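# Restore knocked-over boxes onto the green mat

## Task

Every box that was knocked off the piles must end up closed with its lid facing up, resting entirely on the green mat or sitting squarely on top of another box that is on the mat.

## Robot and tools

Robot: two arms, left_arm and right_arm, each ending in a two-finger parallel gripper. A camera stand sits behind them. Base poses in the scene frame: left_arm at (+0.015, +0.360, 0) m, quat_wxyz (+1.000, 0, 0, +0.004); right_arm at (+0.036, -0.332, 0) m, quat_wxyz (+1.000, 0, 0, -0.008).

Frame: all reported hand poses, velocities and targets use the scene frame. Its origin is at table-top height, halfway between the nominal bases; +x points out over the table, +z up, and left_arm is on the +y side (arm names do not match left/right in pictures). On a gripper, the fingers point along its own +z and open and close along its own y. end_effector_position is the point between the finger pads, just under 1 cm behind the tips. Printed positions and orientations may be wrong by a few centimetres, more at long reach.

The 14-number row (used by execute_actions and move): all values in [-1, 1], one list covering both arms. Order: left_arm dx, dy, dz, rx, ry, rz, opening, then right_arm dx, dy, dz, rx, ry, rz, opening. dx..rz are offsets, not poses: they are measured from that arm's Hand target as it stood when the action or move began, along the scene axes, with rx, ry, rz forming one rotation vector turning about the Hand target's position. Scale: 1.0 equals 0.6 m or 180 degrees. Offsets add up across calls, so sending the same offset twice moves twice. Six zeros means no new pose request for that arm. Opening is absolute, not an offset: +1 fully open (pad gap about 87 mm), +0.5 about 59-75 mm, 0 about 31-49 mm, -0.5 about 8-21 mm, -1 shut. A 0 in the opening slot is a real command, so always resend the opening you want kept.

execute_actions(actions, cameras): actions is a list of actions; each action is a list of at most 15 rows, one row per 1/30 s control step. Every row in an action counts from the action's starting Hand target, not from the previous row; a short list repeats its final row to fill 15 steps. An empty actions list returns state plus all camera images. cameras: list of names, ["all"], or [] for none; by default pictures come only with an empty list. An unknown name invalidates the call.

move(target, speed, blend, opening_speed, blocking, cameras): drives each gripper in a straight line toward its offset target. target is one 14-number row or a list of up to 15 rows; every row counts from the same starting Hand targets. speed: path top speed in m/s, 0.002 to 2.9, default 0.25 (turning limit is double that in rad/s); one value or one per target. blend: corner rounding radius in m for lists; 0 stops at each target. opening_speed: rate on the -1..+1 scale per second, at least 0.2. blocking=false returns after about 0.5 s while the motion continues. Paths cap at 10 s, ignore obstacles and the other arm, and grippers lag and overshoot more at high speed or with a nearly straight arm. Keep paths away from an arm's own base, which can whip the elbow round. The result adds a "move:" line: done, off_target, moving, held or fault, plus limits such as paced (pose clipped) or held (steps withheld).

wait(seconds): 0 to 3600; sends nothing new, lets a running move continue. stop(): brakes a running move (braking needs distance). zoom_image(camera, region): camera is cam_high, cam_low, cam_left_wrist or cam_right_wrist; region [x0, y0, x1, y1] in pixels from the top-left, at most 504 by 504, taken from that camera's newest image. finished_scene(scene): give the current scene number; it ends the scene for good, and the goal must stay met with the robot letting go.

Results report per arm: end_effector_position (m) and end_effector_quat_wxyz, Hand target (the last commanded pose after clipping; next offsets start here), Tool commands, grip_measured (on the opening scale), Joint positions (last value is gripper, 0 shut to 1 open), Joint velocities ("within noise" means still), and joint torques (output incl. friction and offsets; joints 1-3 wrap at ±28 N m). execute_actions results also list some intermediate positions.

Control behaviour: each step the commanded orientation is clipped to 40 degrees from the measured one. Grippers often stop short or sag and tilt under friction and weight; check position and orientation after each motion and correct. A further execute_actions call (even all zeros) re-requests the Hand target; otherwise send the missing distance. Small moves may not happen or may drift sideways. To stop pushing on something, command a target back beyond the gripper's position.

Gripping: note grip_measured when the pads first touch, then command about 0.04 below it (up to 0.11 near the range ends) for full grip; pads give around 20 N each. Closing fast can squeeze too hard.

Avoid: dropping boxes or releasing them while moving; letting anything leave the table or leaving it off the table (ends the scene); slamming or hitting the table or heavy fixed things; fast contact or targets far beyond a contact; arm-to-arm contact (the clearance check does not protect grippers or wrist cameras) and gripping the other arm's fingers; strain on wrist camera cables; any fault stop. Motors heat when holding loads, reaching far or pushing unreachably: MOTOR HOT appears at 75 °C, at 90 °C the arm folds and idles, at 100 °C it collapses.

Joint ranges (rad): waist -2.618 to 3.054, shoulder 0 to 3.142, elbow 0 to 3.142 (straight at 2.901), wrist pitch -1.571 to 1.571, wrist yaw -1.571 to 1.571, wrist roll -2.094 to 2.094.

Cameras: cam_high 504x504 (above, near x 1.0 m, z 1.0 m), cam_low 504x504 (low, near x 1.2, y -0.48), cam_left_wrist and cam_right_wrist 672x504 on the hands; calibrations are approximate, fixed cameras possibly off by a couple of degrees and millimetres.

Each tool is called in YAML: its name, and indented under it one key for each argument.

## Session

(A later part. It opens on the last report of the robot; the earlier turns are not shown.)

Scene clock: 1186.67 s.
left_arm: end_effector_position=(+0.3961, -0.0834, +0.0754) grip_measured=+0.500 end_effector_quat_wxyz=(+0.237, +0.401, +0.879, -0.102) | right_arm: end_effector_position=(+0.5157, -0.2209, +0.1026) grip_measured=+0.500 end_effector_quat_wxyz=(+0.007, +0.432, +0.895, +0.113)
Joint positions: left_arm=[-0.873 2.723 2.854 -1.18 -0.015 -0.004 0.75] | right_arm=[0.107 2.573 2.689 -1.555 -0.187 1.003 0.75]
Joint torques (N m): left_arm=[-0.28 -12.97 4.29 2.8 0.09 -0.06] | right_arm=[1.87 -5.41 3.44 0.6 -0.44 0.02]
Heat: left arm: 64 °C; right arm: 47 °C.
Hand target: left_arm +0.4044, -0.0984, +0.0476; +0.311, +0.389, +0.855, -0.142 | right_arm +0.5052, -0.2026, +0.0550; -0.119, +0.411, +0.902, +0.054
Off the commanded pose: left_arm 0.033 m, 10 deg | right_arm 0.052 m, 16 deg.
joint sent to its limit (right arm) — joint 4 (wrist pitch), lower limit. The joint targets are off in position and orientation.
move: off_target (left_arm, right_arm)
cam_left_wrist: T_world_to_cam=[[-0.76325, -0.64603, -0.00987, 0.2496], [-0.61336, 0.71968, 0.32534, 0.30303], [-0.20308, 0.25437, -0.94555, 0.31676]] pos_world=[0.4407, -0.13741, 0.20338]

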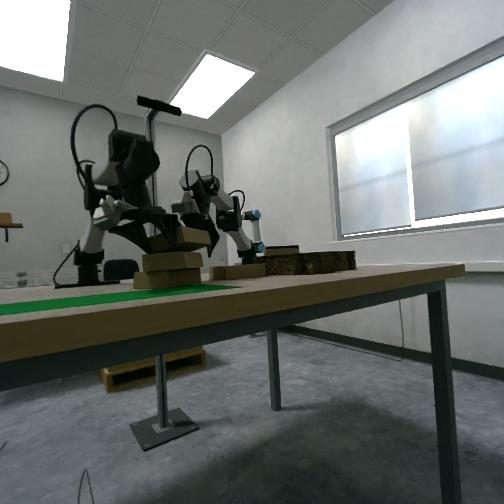

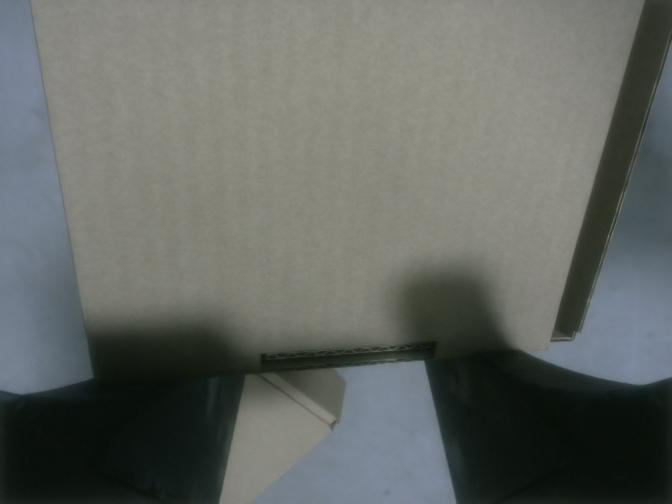

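move:
  target: [0,0,0,0,0,0,0.5,0.03,-0.04,0.02,0,0,0,0.5]
  speed: 0.02
  cameras: ["cam_low","cam_left_wrist"]

zoom_image:
  camera: "cam_low"
  region: [80, 180, 280, 310]

Scene clock: 1201.30 s.
left_arm: end_effector_position=(+0.4006, -0.0929, +0.0410) grip_measured=+0.500 end_effector_quat_wxyz=(+0.293, +0.395, +0.860, -0.136) | right_arm: end_effector_position=(+0.5258, -0.2309, +0.1054) grip_measured=+0.500 end_effector_quat_wxyz=(+0.007, +0.439, +0.888, +0.140)
Joint positions: left_arm=[-0.873 2.452 2.143 -0.604 0.001 -0.005 0.75] | right_arm=[0.07 2.612 2.76 -1.566 -0.237 0.989 0.75]
Joint torques (N m): left_arm=[-0.39 -18.11 5.55 2.59 -0.16 -0.07] | right_arm=[0.42 -7.3 4.51 0.83 -0.04 -0.15]
Heat: left arm: 65 °C; right arm: 44 °C.
Hand target: left_arm +0.4045, -0.0984, +0.0476; +0.311, +0.389, +0.855, -0.142 | right_arm +0.5233, -0.2266, +0.0671; -0.119, +0.411, +0.902, +0.054
Off the commanded pose: left_arm 0.009 m, 2 deg | right_arm 0.039 m, 18 deg.
joint read past its limit (right arm) — joint 4 (wrist pitch), lower limit.
joint sent to its limit (right arm) — joint 4 (wrist pitch), lower limit. The joint targets are off in orientation, not in position.
move: off_target (right_arm)
cam_left_wrist: T_world_to_cam=[[-0.76835, -0.64002, 0.00228, 0.24869], [-0.62735, 0.75383, 0.19536, 0.33798], [-0.12676, 0.14867, -0.98073, 0.24849]] pos_world=[0.43461, -0.13256, 0.1771]

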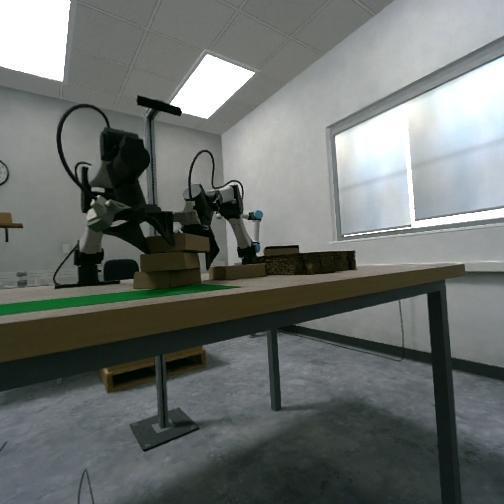

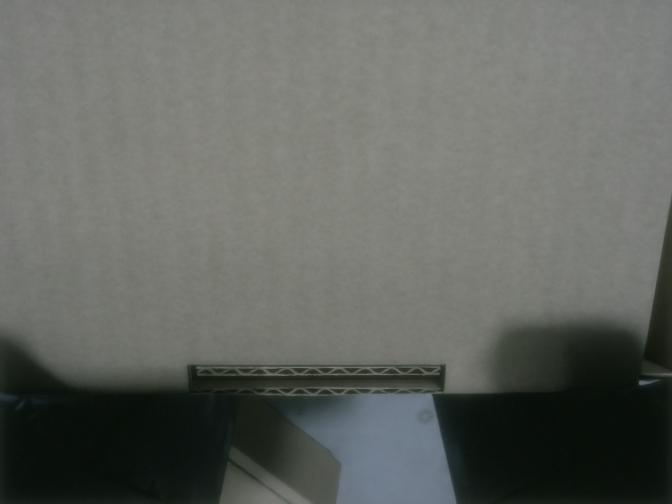

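Scaled by 2.520 from the camera's image (finer frame: 720x720).

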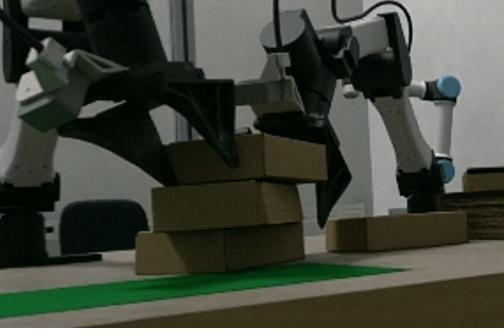

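move:
  target:
    - [-0.09,0.06,0.02,0,0,0,0.5,0.03,-0.04,0.02,0,0,0,0.5]
    - [-0.13,0.09,0.12,0,0,0,0.5,0.05,-0.07,0.12,0,0,0,0.5]
  speed: 0.08
  blend: 0.01
  cameras: ["cam_low","cam_high"]

zoom_image:
  camera: "cam_low"
  region: [80, 180, 280, 310]

zoom_image:
  camera: "cam_high"
  region: [90, 190, 240, 320]

Scene clock: 1209.27 s.
left_arm: end_effector_position=(+0.3290, -0.0433, +0.0980) grip_measured=+0.500 end_effector_quat_wxyz=(+0.295, +0.393, +0.860, -0.136) | right_arm: end_effector_position=(+0.5489, -0.2649, +0.1159) grip_measured=+0.500 end_effector_quat_wxyz=(+0.043, +0.462, +0.869, +0.170)
Joint positions: left_arm=[-0.926 2.043 1.692 -0.559 -0.035 -0.048 0.75] | right_arm=[-0.008 2.643 2.851 -1.543 -0.265 0.986 0.75]
Joint torques (N m): left_arm=[-0.83 -17.35 7.21 1.87 -0.13 -0.04] | right_arm=[-0.72 -16.66 7.16 1.03 0.06 -0.05]
Heat: left arm: 66 °C; right arm: 44 °C.
Hand target: left_arm +0.3264, -0.0445, +0.1197; +0.312, +0.389, +0.855, -0.142 | right_arm +0.5534, -0.2687, +0.1389; -0.119, +0.411, +0.902, +0.054
Off the commanded pose: left_arm 0.022 m, 2 deg | right_arm 0.024 m, 24 deg.
elbow stopped short (right arm): the move would have taken joint 3 (elbow) straighter than the controller allows.
move: off_target (left_arm, right_arm)
Images, in order (width x height): cam_high 504x504, cam_low 504x504.

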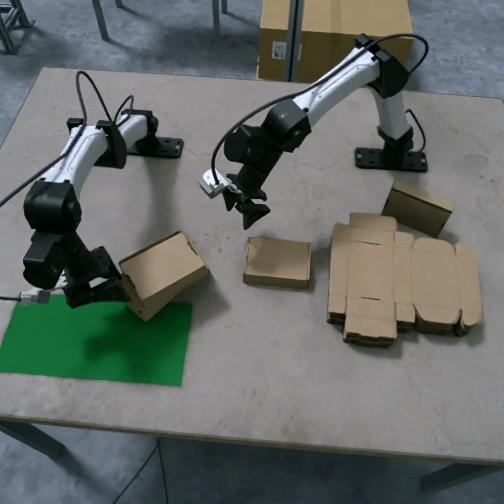

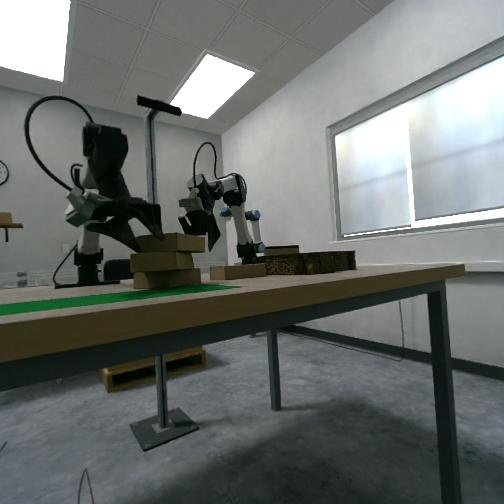

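Scaled by 2.520 from the camera's image (finer frame: 720x720).

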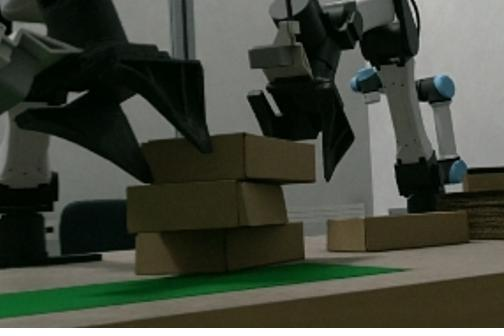

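Scaled by 3.360 from the camera's image (finer frame: 720x720).

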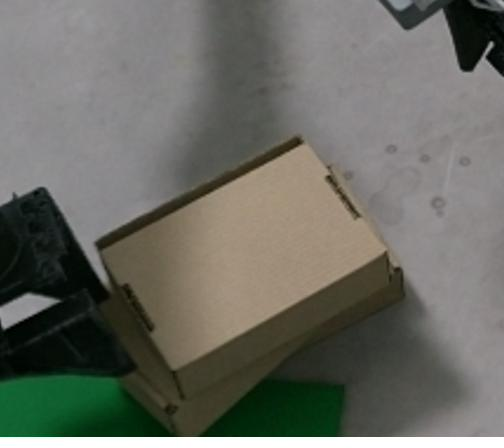

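move:
  target:
    - [-0.1,0.1,0.2,0,0,0,0.5,0,-0.05,0.15,0,0,0,0.5]
  speed: 0.2
  cameras: ["cam_left_wrist","cam_right_wrist"]

Scene clock: 1216.63 s.
left_arm: end_effector_position=(+0.2696, +0.0148, +0.2233) grip_measured=+0.500 end_effector_quat_wxyz=(+0.297, +0.393, +0.860, -0.136) | right_arm: end_effector_position=(+0.5534, -0.2978, +0.2067) grip_measured=+0.500 end_effector_quat_wxyz=(+0.142, +0.470, +0.843, +0.219)
Joint positions: left_arm=[-0.959 1.747 1.796 -0.957 -0.057 -0.075 0.75] | right_arm=[-0.076 2.466 2.851 -1.501 -0.28 0.989 0.75]
Joint torques (N m): left_arm=[-0.66 -12.34 8.42 1.91 -0.13 -0.06] | right_arm=[-0.76 -15.16 7.05 1.46 -0.09 0.15]
Heat: left arm: 68 °C; right arm: 49 °C.
Hand target: left_arm +0.2665, +0.0155, +0.2397; +0.312, +0.389, +0.855, -0.142 | right_arm +0.5533, -0.2986, +0.2289; -0.119, +0.411, +0.902, +0.054
Off the commanded pose: left_arm 0.017 m, 2 deg | right_arm 0.022 m, 37 deg.
elbow stopped short (right arm): the move would have taken joint 3 (elbow) straighter than the controller allows.
move: off_target (left_arm, right_arm)
cam_left_wrist: T_world_to_cam=[[-0.76565, -0.64325, -0.00017, 0.21643], [-0.63188, 0.75207, 0.18738, 0.14201], [-0.12041, 0.14357, -0.98229, 0.39344]] pos_world=[0.30282, -0.02406, 0.3599]
cam_right_wrist: T_world_to_cam=[[-0.72753, -0.45817, -0.51067, 0.37035], [-0.67747, 0.36225, 0.64016, 0.36958], [-0.10831, 0.8117, -0.57395, 0.56293]] pos_world=[0.58079, -0.42113, 0.27563]

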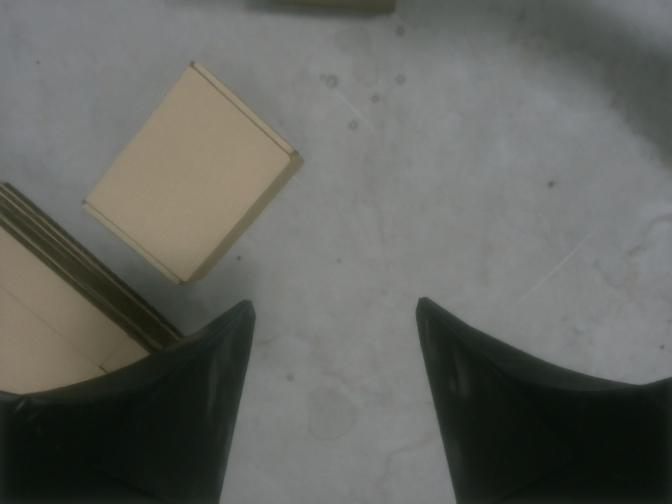

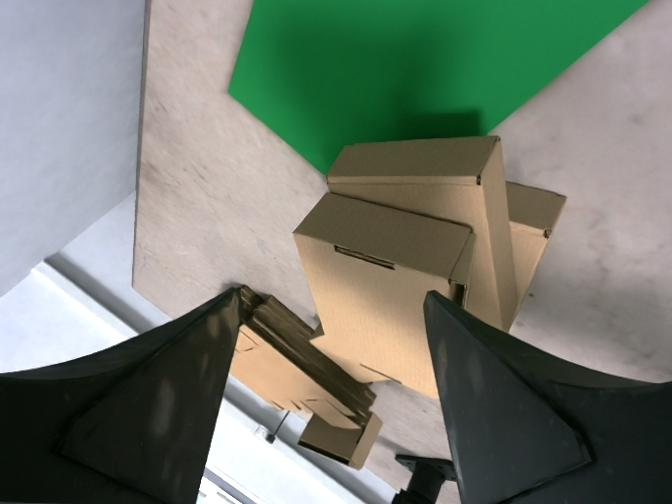

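move:
  target: [0.1225,-0.059,-0.1,-0.3926,0.2257,0.2669,0.3,-0.422,0.03,0.0685,-0.1064,-0.2339,0.2577,0.5]
  speed: 0.25
  cameras: ["cam_left_wrist","cam_high","cam_low"]

Scene clock: 1254.13 s.
left_arm: end_effector_position=(+0.3413, -0.0177, +0.1901) grip_measured=+0.300 end_effector_quat_wxyz=(+0.210, -0.267, +0.742, -0.578) | right_arm: end_effector_position=(+0.3063, -0.2788, +0.2714) grip_measured=+0.500 end_effector_quat_wxyz=(+0.263, +0.008, +0.965, +0.006)
Joint positions: left_arm=[-0.731 1.655 0.894 0.511 0.149 -1.529 0.65] | right_arm=[0.247 1.393 1.716 -1.372 0.108 0.218 0.75]
Joint torques (N m): left_arm=[-0.95 -7.35 5.7 2.75 -0.12 0.06] | right_arm=[-0.03 -5.31 4.79 1.48 0.29 -0.16]
Heat: left arm: 63 °C; right arm: 52 °C.
Hand target: left_arm +0.3400, -0.0197, +0.1796; +0.208, -0.271, +0.746, -0.572 | right_arm +0.3001, -0.2806, +0.2701; +0.258, +0.000, +0.966, +0.001
Off the commanded pose: left_arm 0.011 m, 1 deg | right_arm 0.007 m, 1 deg.
move: off_target (left_arm)
cam_left_wrist: T_world_to_cam=[[0.13755, -0.19176, 0.97176, -0.23457], [-0.97536, 0.14463, 0.16659, 0.32833], [-0.17249, -0.97073, -0.16714, 0.21716]] pos_world=[0.38996, 0.11834, 0.20954]
Images, in order (width x height): cam_high 504x504, cam_low 504x504, cam_left_wrist 672x504.

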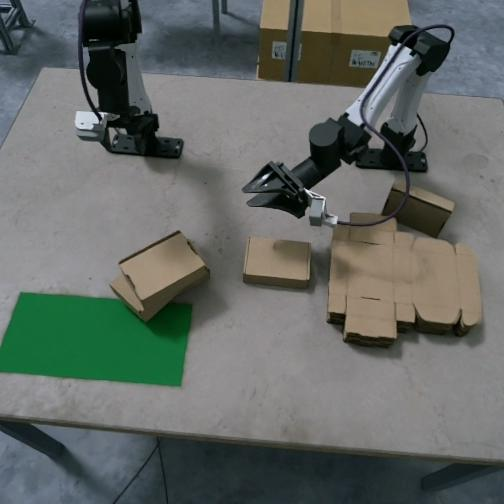

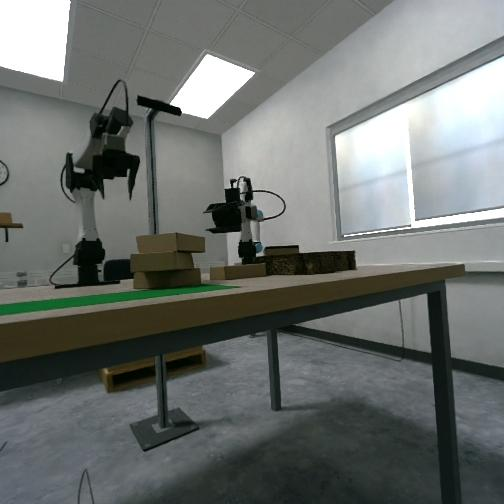

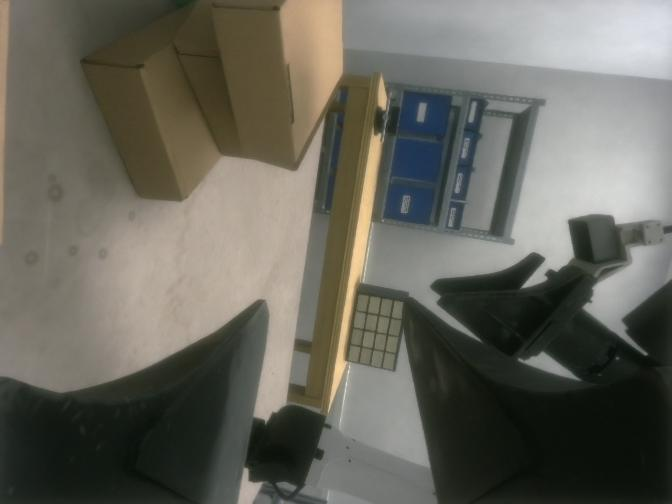

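zoom_image:
  camera: "cam_left_wrist"
  region: [60, 0, 360, 220]

zoom_image:
  camera: "cam_high"
  region: [90, 210, 230, 330]

Scaled by 1.680 from the camera's image (finer frame: 960x720).

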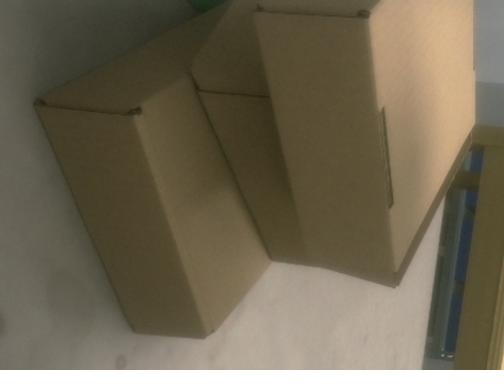

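Scaled by 3.600 from the camera's image (finer frame: 720x720).

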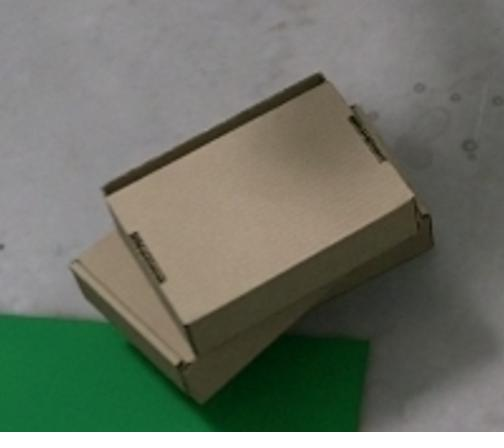

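move:
  target:
    - [0.1167,-0.1305,-0.08,0,0,0,0.4,0,0,0,0,0,0,0.5]
    - [0.1167,-0.1305,-0.13,0,0,0,0.4,0,0,0,0,0,0,0.5]
  speed: 0.2
  blend: 0.02
  cameras: ["cam_left_wrist","cam_high","cam_low"]

zoom_image:
  camera: "cam_low"
  region: [100, 190, 280, 310]

zoom_image:
  camera: "cam_high"
  region: [90, 190, 300, 330]

Scene clock: 1282.60 s.
left_arm: end_effector_position=(+0.4077, -0.0921, +0.1004) grip_measured=+0.400 end_effector_quat_wxyz=(+0.204, -0.271, +0.750, -0.567) | right_arm: end_effector_position=(+0.3063, -0.2788, +0.2714) grip_measured=+0.500 end_effector_quat_wxyz=(+0.263, +0.008, +0.965, +0.006)
Joint positions: left_arm=[-0.758 2.172 1.232 0.661 0.124 -1.537 0.7] | right_arm=[0.247 1.393 1.716 -1.372 0.109 0.218 0.75]
Joint torques (N m): left_arm=[-0.58 -11.96 7.73 2.72 -0.17 0.09] | right_arm=[0.03 -5.11 4.94 1.46 0.3 -0.19]
Heat: left arm: 54 °C; right arm: 45 °C.
Hand target: left_arm +0.4100, -0.0982, +0.1016; +0.208, -0.271, +0.746, -0.572 | right_arm +0.3001, -0.2807, +0.2701; +0.258, +0.000, +0.966, +0.000
Off the commanded pose: left_arm 0.006 m, 1 deg | right_arm 0.007 m, 1 deg.
move: done; blend cut to 0.015 m at target 1
cam_left_wrist: T_world_to_cam=[[0.16082, -0.21108, 0.96415, -0.18142], [-0.97094, 0.14156, 0.19294, 0.41417], [-0.17721, -0.96717, -0.18218, 0.14515]] pos_world=[0.45704, 0.04346, 0.12145]
Images, in order (width x height): cam_high 504x504, cam_low 504x504, cam_left_wrist 672x504.

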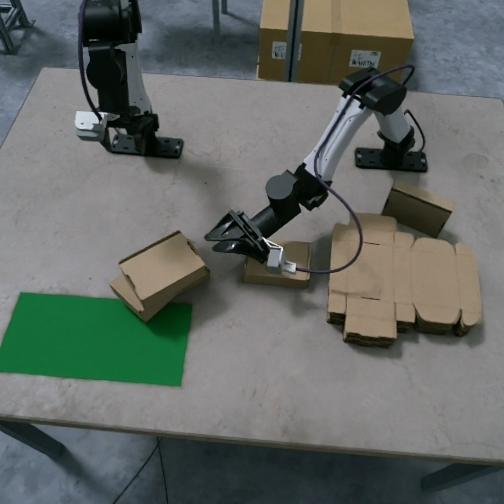

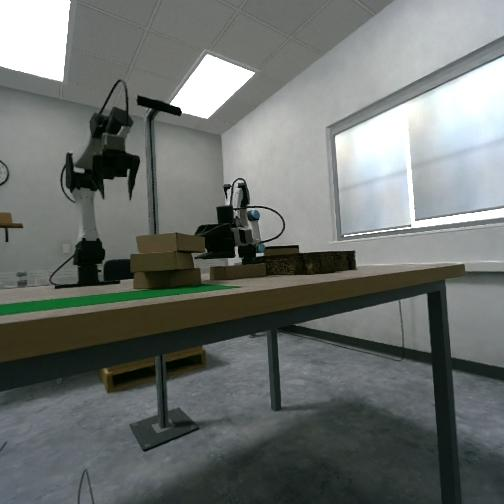

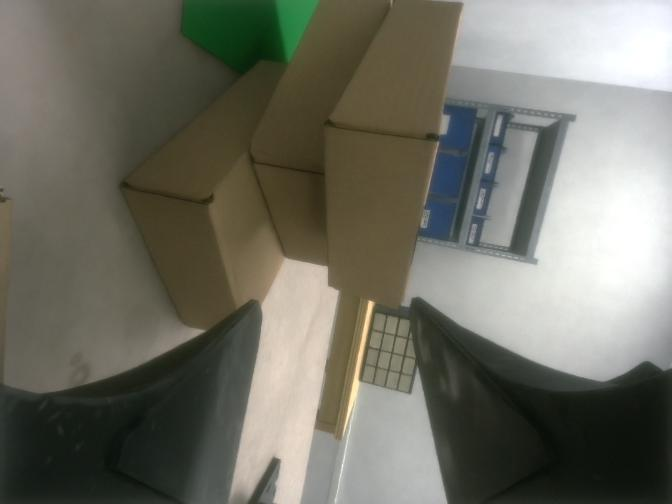

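Scaled by 2.800 from the camera's image (finer frame: 720x720).

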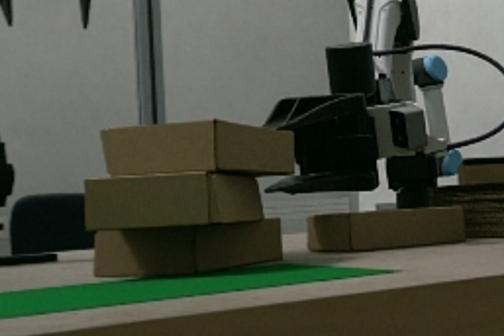

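Scaled by 2.400 from the camera's image (finer frame: 720x720).

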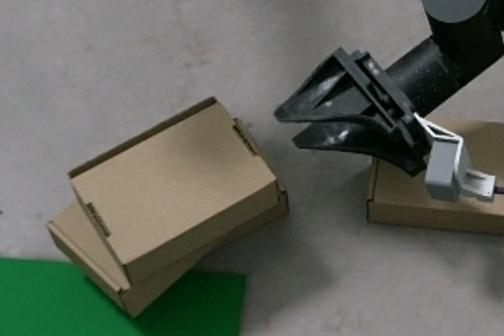

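move:
  target: [0.077,-0.083,0.009,0,0,0,0.4,0,0,0,0,0,0,0.5]
  speed: 0.08
  cameras: ["cam_left_wrist","cam_low"]

zoom_image:
  camera: "cam_low"
  region: [100, 190, 280, 310]

Scene clock: 1292.70 s.
left_arm: end_effector_position=(+0.4551, -0.1418, +0.1182) grip_measured=+0.400 end_effector_quat_wxyz=(+0.210, -0.267, +0.742, -0.579) | right_arm: end_effector_position=(+0.3063, -0.2788, +0.2714) grip_measured=+0.500 end_effector_quat_wxyz=(+0.263, +0.008, +0.965, +0.006)
Joint positions: left_arm=[-0.767 2.359 1.62 0.493 0.115 -1.539 0.7] | right_arm=[0.247 1.393 1.716 -1.372 0.109 0.218 0.75]
Joint torques (N m): left_arm=[-0.72 -12.97 8.95 2.46 -0.13 0] | right_arm=[0.18 -5.23 4.89 1.47 0.28 -0.16]
Heat: left arm: 55 °C; right arm: 43 °C.
Hand target: left_arm +0.4563, -0.1479, +0.1070; +0.208, -0.271, +0.746, -0.572 | right_arm +0.3001, -0.2807, +0.2701; +0.258, +0.000, +0.966, +0.000
Off the commanded pose: left_arm 0.013 m, 1 deg | right_arm 0.007 m, 1 deg.
move: off_target (left_arm)
cam_left_wrist: T_world_to_cam=[[0.13732, -0.18993, 0.97215, -0.204], [-0.97537, 0.14507, 0.16612, 0.46944], [-0.17259, -0.97102, -0.16533, 0.10411]] pos_world=[0.50386, -0.00576, 0.13755]
Images, in order (width x height): cam_low 504x504, cam_left_wrist 672x504.

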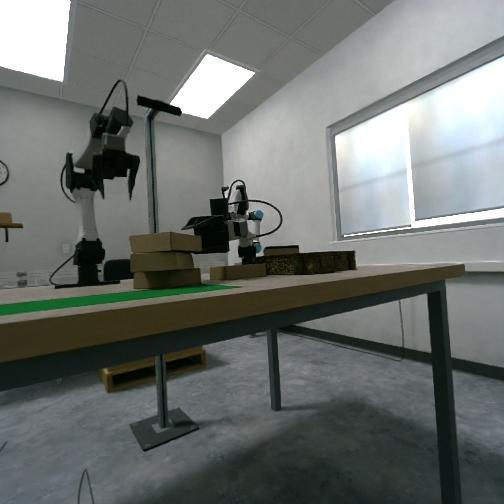

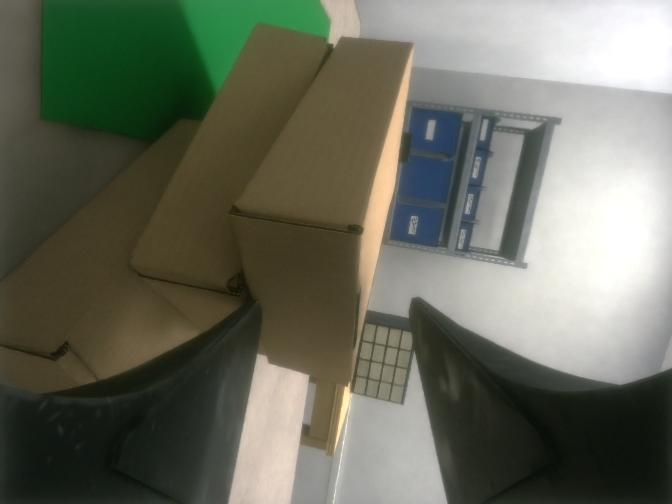

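Scaled by 2.800 from the camera's image (finer frame: 720x720).

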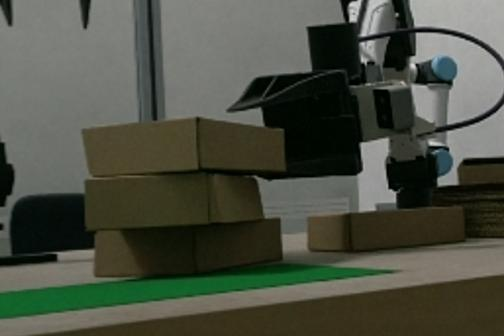

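move:
  target:
    - [-0.062,0.078,-0.01,0,0,0,0.5,0,0,0,0,0,0,0.5]
    - [-0.07,0.088,-0.03,0,0,0,0.5,0,0,0,0,0,0,0.5]
  speed: 0.15
  cameras: ["cam_left_wrist","cam_low","cam_high"]

zoom_image:
  camera: "cam_low"
  region: [100, 190, 280, 310]

zoom_image:
  camera: "cam_high"
  region: [90, 210, 230, 330]

zoom_image:
  camera: "cam_left_wrist"
  region: [60, 0, 460, 330]

Scene clock: 1300.00 s.
left_arm: end_effector_position=(+0.4132, -0.1016, +0.0799) grip_measured=+0.500 end_effector_quat_wxyz=(+0.206, -0.270, +0.747, -0.572) | right_arm: end_effector_position=(+0.3063, -0.2788, +0.2714) grip_measured=+0.500 end_effector_quat_wxyz=(+0.263, +0.008, +0.965, +0.006)
Joint positions: left_arm=[-0.766 2.259 1.267 0.725 0.117 -1.54 0.75] | right_arm=[0.247 1.393 1.716 -1.372 0.109 0.218 0.75]
Joint torques (N m): left_arm=[0.88 -17.01 4.74 2.42 0.01 0.05] | right_arm=[0.03 -5.12 5.18 1.42 0.27 -0.22]
Heat: left arm: 57 °C; right arm: 42 °C.
Hand target: left_arm +0.4143, -0.0951, +0.0892; +0.208, -0.271, +0.746, -0.572 | right_arm +0.3001, -0.2807, +0.2701; +0.258, +0.000, +0.966, +0.000
Off the commanded pose: left_arm 0.011 m, 0 deg | right_arm 0.007 m, 1 deg.
move: off_target (left_arm)
cam_left_wrist: T_world_to_cam=[[0.15288, -0.20223, 0.96733, -0.16056], [-0.97252, 0.14314, 0.18362, 0.42638], [-0.1756, -0.96882, -0.17479, 0.13176]] pos_world=[0.46234, 0.03415, 0.10005]
Images, in order (width x height): cam_high 504x504, cam_low 504x504, cam_left_wrist 672x504.

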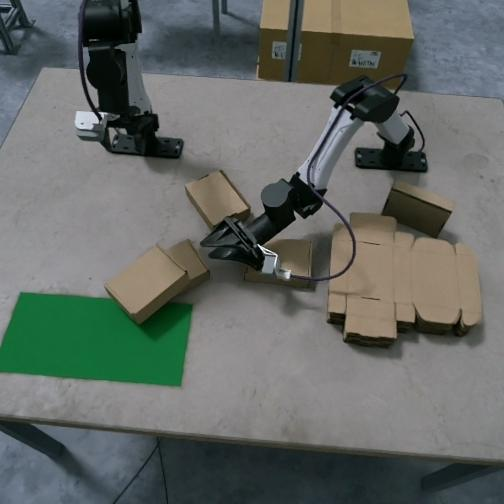

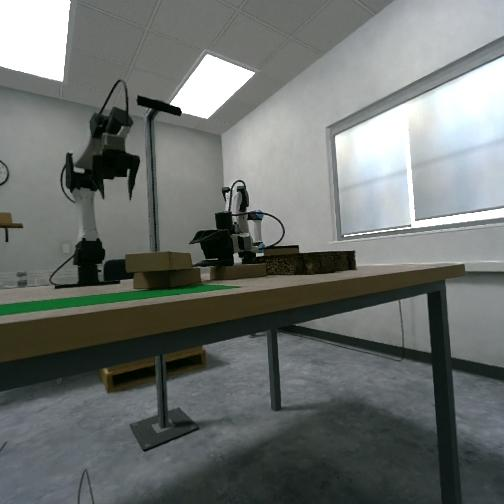

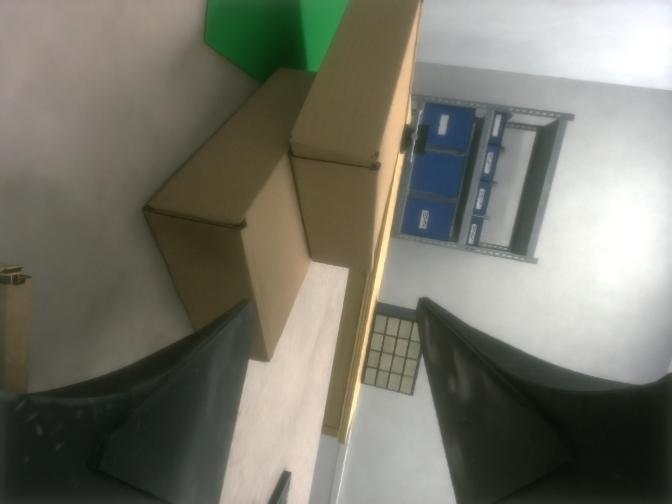

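Scaled by 2.800 from the camera's image (finer frame: 720x720).

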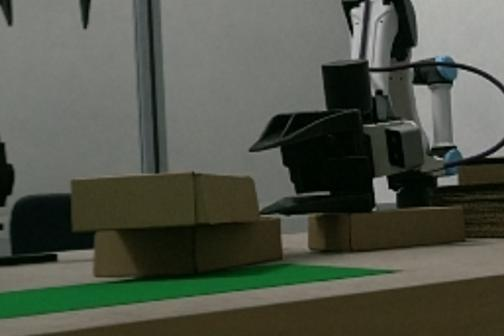

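Scaled by 3.600 from the camera's image (finer frame: 720x720).

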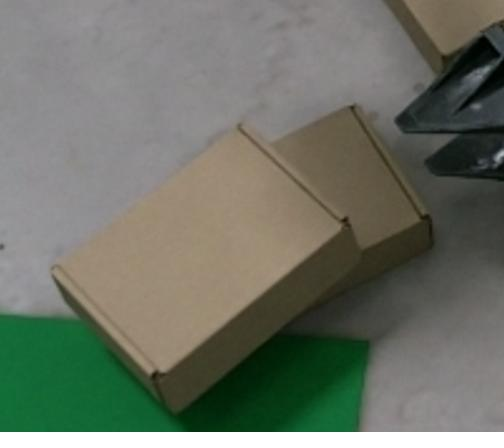

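Scaled by 1.260 from the camera's image (finer frame: 960x720).

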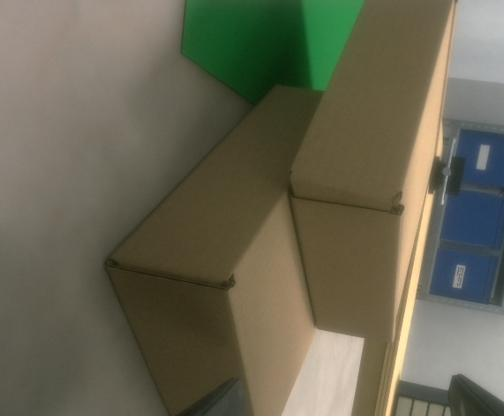

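zoom_image:
  camera: "cam_high"
  region: [160, 150, 300, 270]

Scaled by 3.600 from the camera's image (finer frame: 720x720).

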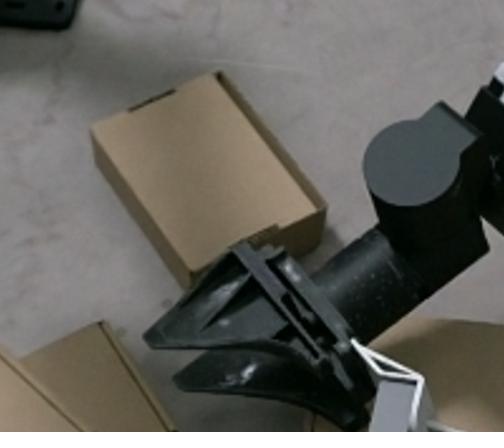

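move:
  target:
    - [-0.05,0.06,0.25,0.1,0,0,0.5,0,0,0,0,0,0,0.5]
    - [-0.357,0.525,0.301,0.4289,0.0058,-0.0787,0.0,-0.1058,0.2993,-0.2,-0.029,0.1645,0.1085,0.5]
  speed: 0.3
  blend: 0.04
  cameras: ["cam_right_wrist","cam_high"]

Scene clock: 1334.17 s.
left_arm: end_effector_position=(+0.2018, +0.2177, +0.2621) grip_measured=+0.000 end_effector_quat_wxyz=(+0.248, -0.005, +0.969, +0.002) | right_arm: end_effector_position=(+0.2367, -0.1053, +0.1491) grip_measured=+0.500 end_effector_quat_wxyz=(+0.004, -0.179, +0.984, -0.003)
Joint positions: left_arm=[-0.807 1.341 1.664 -1.533 -0.357 -0.744 0.5] | right_arm=[0.809 1.836 1.718 -1.449 0.009 0.432 0.75]
Joint torques (N m): left_arm=[-0.84 -5.37 7.12 1.26 -0.36 0.06] | right_arm=[0.12 -6.89 7.62 0.31 0.08 0.16]
Heat: left arm: 64 °C; right arm: 39 °C.
Hand target: left_arm +0.2000, +0.2199, +0.2697; +0.258, +0.000, +0.966, -0.001 | right_arm +0.2366, -0.1010, +0.1501; +0.000, -0.174, +0.985, +0.000
Off the commanded pose: left_arm 0.008 m, 1 deg | right_arm 0.004 m, 1 deg.
move: done
cam_right_wrist: T_world_to_cam=[[0.35035, -0.93661, -0.00225, -0.18253], [-0.60301, -0.2274, 0.76464, 0.024], [-0.71669, -0.26654, -0.64445, 0.38039]] pos_world=[0.35104, -0.06412, 0.22638]
Images, in order (width x height): cam_high 504x504, cam_right_wrist 672x504.

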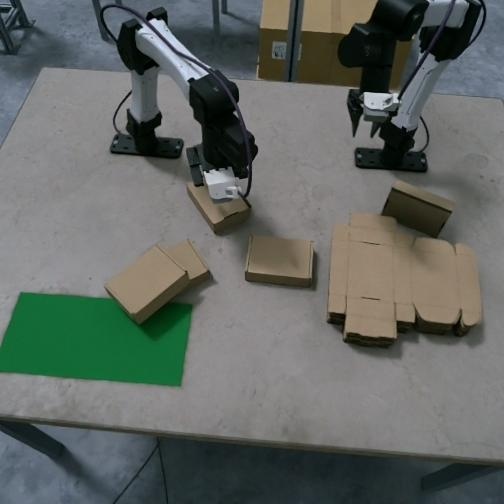

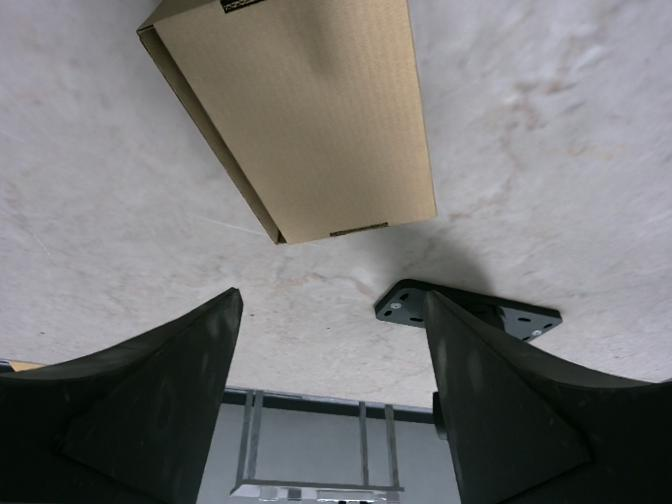

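move:
  target:
    - [0,0,0,0,0,0,0,0,0,-0.2,0,0,0,0.5]
    - [0,0,0,0,0,0,0,0.0473,0.085,-0.2,0,0,0.2944,0.5]
  speed: [0.1,0.12]
  cameras: ["cam_right_wrist","cam_high"]

Scene clock: 1345.57 s.
left_arm: end_effector_position=(+0.2018, +0.2177, +0.2621) grip_measured=+0.000 end_effector_quat_wxyz=(+0.248, -0.005, +0.969, +0.002) | right_arm: end_effector_position=(+0.2568, -0.0674, +0.0546) grip_measured=+0.500 end_effector_quat_wxyz=(-0.011, -0.579, +0.815, -0.012)
Joint positions: left_arm=[-0.807 1.341 1.664 -1.533 -0.357 -0.744 0.5] | right_arm=[0.937 2.055 1.638 -1.182 0.017 -0.314 0.75]
Joint torques (N m): left_arm=[-0.85 -5.33 7.04 1.24 -0.31 0.05] | right_arm=[0.09 -5.31 5.61 1.42 -0.15 -0.4]
Heat: left arm: 60 °C; right arm: 39 °C.
Hand target: left_arm +0.2000, +0.2199, +0.2697; +0.258, +0.000, +0.966, -0.001 | right_arm +0.2649, -0.0500, +0.0302; +0.000, -0.595, +0.804, +0.000
Off the commanded pose: left_arm 0.008 m, 1 deg | right_arm 0.031 m, 3 deg.
move: off_target (right_arm)
cam_right_wrist: T_world_to_cam=[[0.9434, -0.33165, -0.00123, -0.26593], [-0.20274, -0.57963, 0.78926, -0.01095], [-0.26247, -0.74434, -0.61406, 0.19342]] pos_world=[0.29943, 0.04942, 0.12708]
Images, in order (width x height): cam_high 504x504, cam_right_wrist 672x504.

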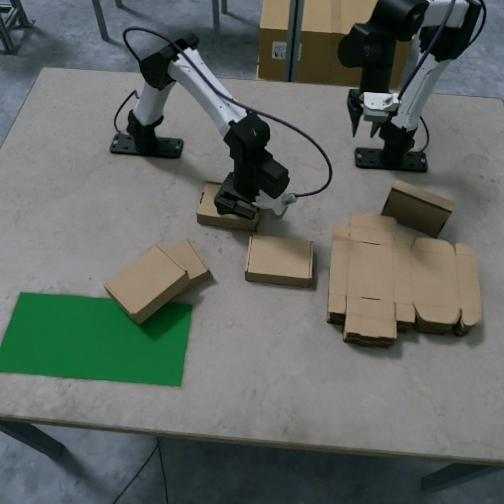

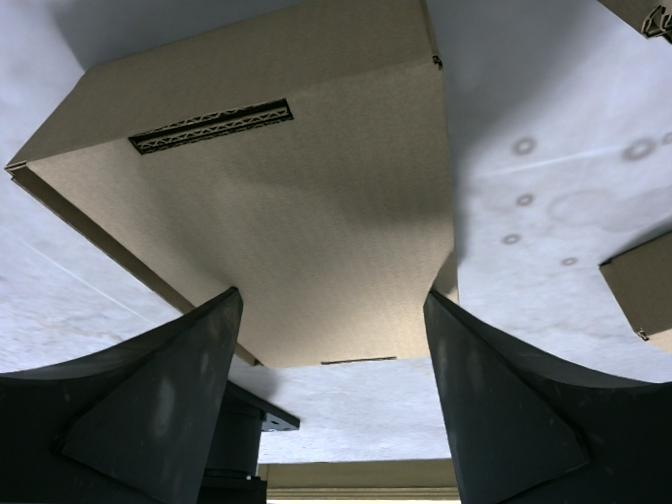

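move:
  target:
    - [0,0,0,0,0,0,0,0,0,0.2,0,0,0,0.3]
    - [0,0,0,0,0,0,0,-0.05,-0.38,0.3,0,0,0,-1]
  speed: 0.25
  blend: 0.03
  cameras: ["cam_high","cam_left_wrist"]

zoom_image:
  camera: "cam_high"
  region: [160, 150, 340, 310]

Scene clock: 1363.93 s.
left_arm: end_effector_position=(+0.2018, +0.2177, +0.2621) grip_measured=+0.000 end_effector_quat_wxyz=(+0.248, -0.005, +0.969, +0.002) | right_arm: end_effector_position=(+0.2363, -0.2749, +0.2115) grip_measured=-0.999 end_effector_quat_wxyz=(+0.066, -0.588, +0.806, -0.019)
Joint positions: left_arm=[-0.807 1.341 1.664 -1.533 -0.357 -0.744 0.5] | right_arm=[0.451 1.36 1.487 -1.561 0.011 -0.827 0]
Joint torques (N m): left_arm=[-0.65 -5.2 7.34 1.26 -0.31 0.08] | right_arm=[-0.53 -3.75 4.74 0.78 0.09 -0.17]
Heat: left arm: 54 °C; right arm: 38 °C.
Hand target: left_arm +0.2000, +0.2199, +0.2697; +0.258, +0.000, +0.966, -0.001 | right_arm +0.2350, -0.2780, +0.2101; +0.000, -0.595, +0.804, +0.000
Off the commanded pose: left_arm 0.008 m, 1 deg | right_arm 0.004 m, 8 deg.
joint sent to its limit (right arm) — joint 4 (wrist pitch), lower limit. The joint targets are off in orientation, not in position.
move: off_target (right_arm); target 2's new opening was sent with right_arm's hand 0.004 m and 8 deg from that target
cam_left_wrist: T_world_to_cam=[[-0.00357, -0.99999, 0.00028, 0.21873], [-0.93873, 0.00345, 0.34464, 0.12304], [-0.34464, 0.00097, -0.93873, 0.4592]] pos_world=[0.27454, 0.21786, 0.3886]

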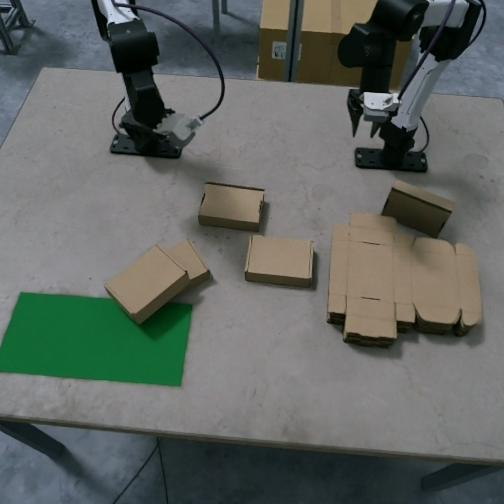

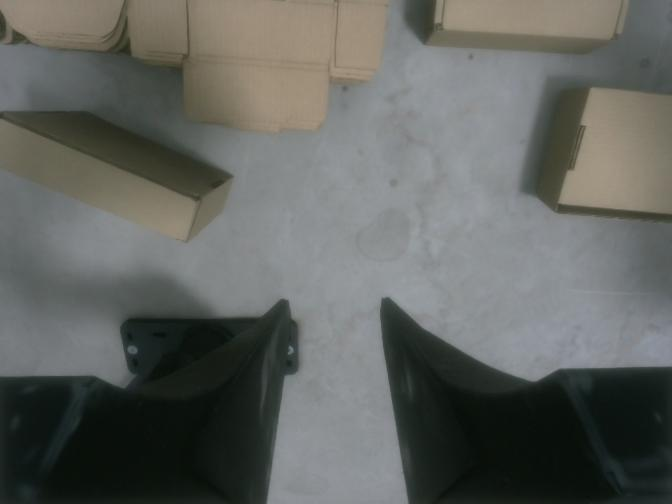

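Scaled by 2.800 from the camera's image (finer frame: 720x720).

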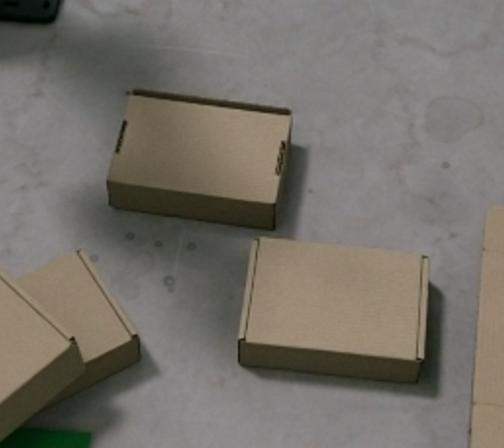

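move:
  target:
    - [0.1217,-0.2498,-0.1995,-0.0367,-0.0478,-0.4155,-1,0.051,0.08,-0.1,0.2042,-0.0888,-0.0693,-1]
    - [0.1217,-0.2973,-0.416,-0.0367,-0.0478,-0.4155,-1,0.051,0.16,-0.3,0.2042,-0.0888,-0.0693,-1]
  speed: 0.2
  blend: 0.02
  cameras: ["cam_right_wrist","cam_high","cam_left_wrist"]

zoom_image:
  camera: "cam_high"
  region: [160, 130, 340, 290]

Scene clock: 1395.73 s.
left_arm: end_effector_position=(+0.2742, +0.0428, +0.0265) grip_measured=-0.998 end_effector_quat_wxyz=(+0.274, +0.572, +0.744, -0.211) | right_arm: end_effector_position=(+0.2683, -0.1824, +0.0357) grip_measured=-0.999 end_effector_quat_wxyz=(+0.303, -0.473, +0.810, +0.170)
Joint positions: left_arm=[-0.792 1.776 1.016 -0.176 0.334 0.416 0.001] | right_arm=[0.409 1.245 0.569 -0.295 -0.403 -0.538 0]
Joint torques (N m): left_arm=[-0.66 -8.06 5.55 2.14 0.1 -0.02] | right_arm=[0.25 -2.52 5.56 1.84 -0.13 0.16]
Heat: left arm: 49 °C; right arm: 37 °C.
Hand target: left_arm +0.2730, +0.0415, +0.0200; +0.271, +0.572, +0.746, -0.209 | right_arm +0.2656, -0.1821, +0.0301; +0.296, -0.470, +0.814, +0.171
Off the commanded pose: left_arm 0.007 m, 0 deg | right_arm 0.006 m, 1 deg.
move: done
cam_left_wrist: T_world_to_cam=[[-0.97017, -0.24244, -0.0001, 0.27677], [-0.23982, 0.95963, 0.14697, 0.04539], [-0.03554, 0.14261, -0.98914, 0.17368]] pos_world=[0.28557, -0.00123, 0.16515]
cam_right_wrist: T_world_to_cam=[[0.87088, -0.49149, 0.00299, -0.32476], [-0.48495, -0.85828, 0.16786, -0.01329], [-0.07993, -0.14764, -0.98581, 0.17236]] pos_world=[0.29016, -0.14558, 0.17311]
Images, in order (width x height): cam_high 504x504, cam_left_wrist 672x504, cam_right_wrist 672x504.

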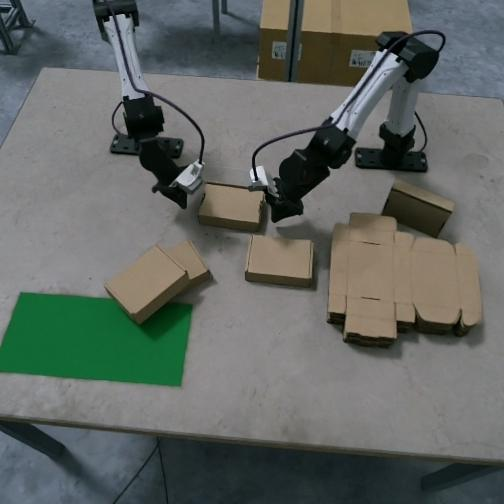

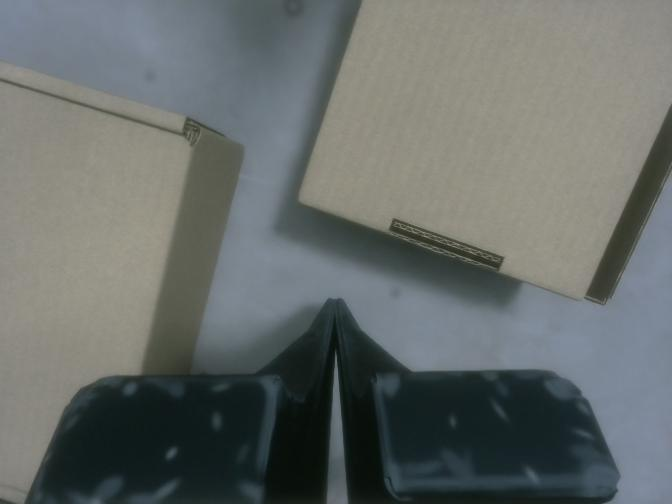

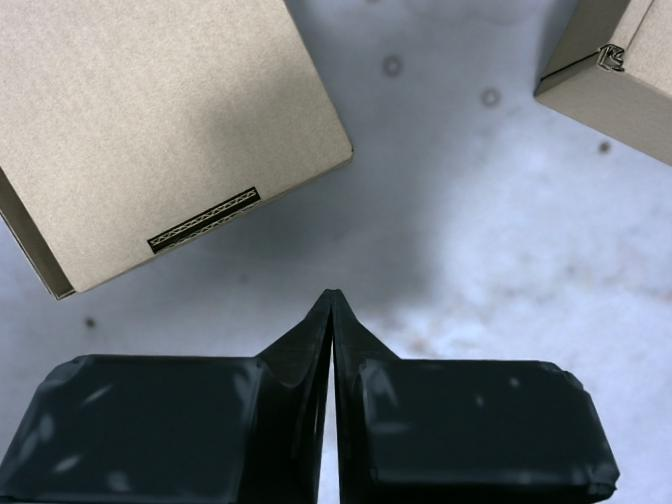

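Scaled by 2.800 from the camera's image (finer frame: 720x720).

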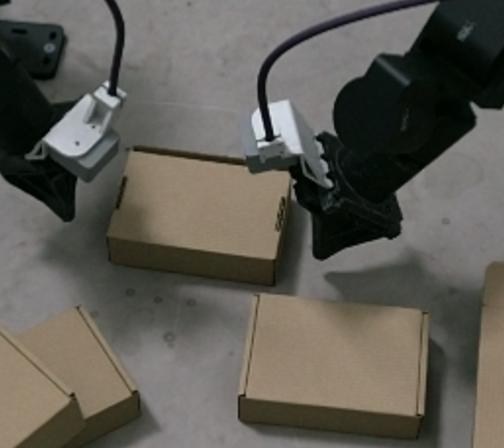

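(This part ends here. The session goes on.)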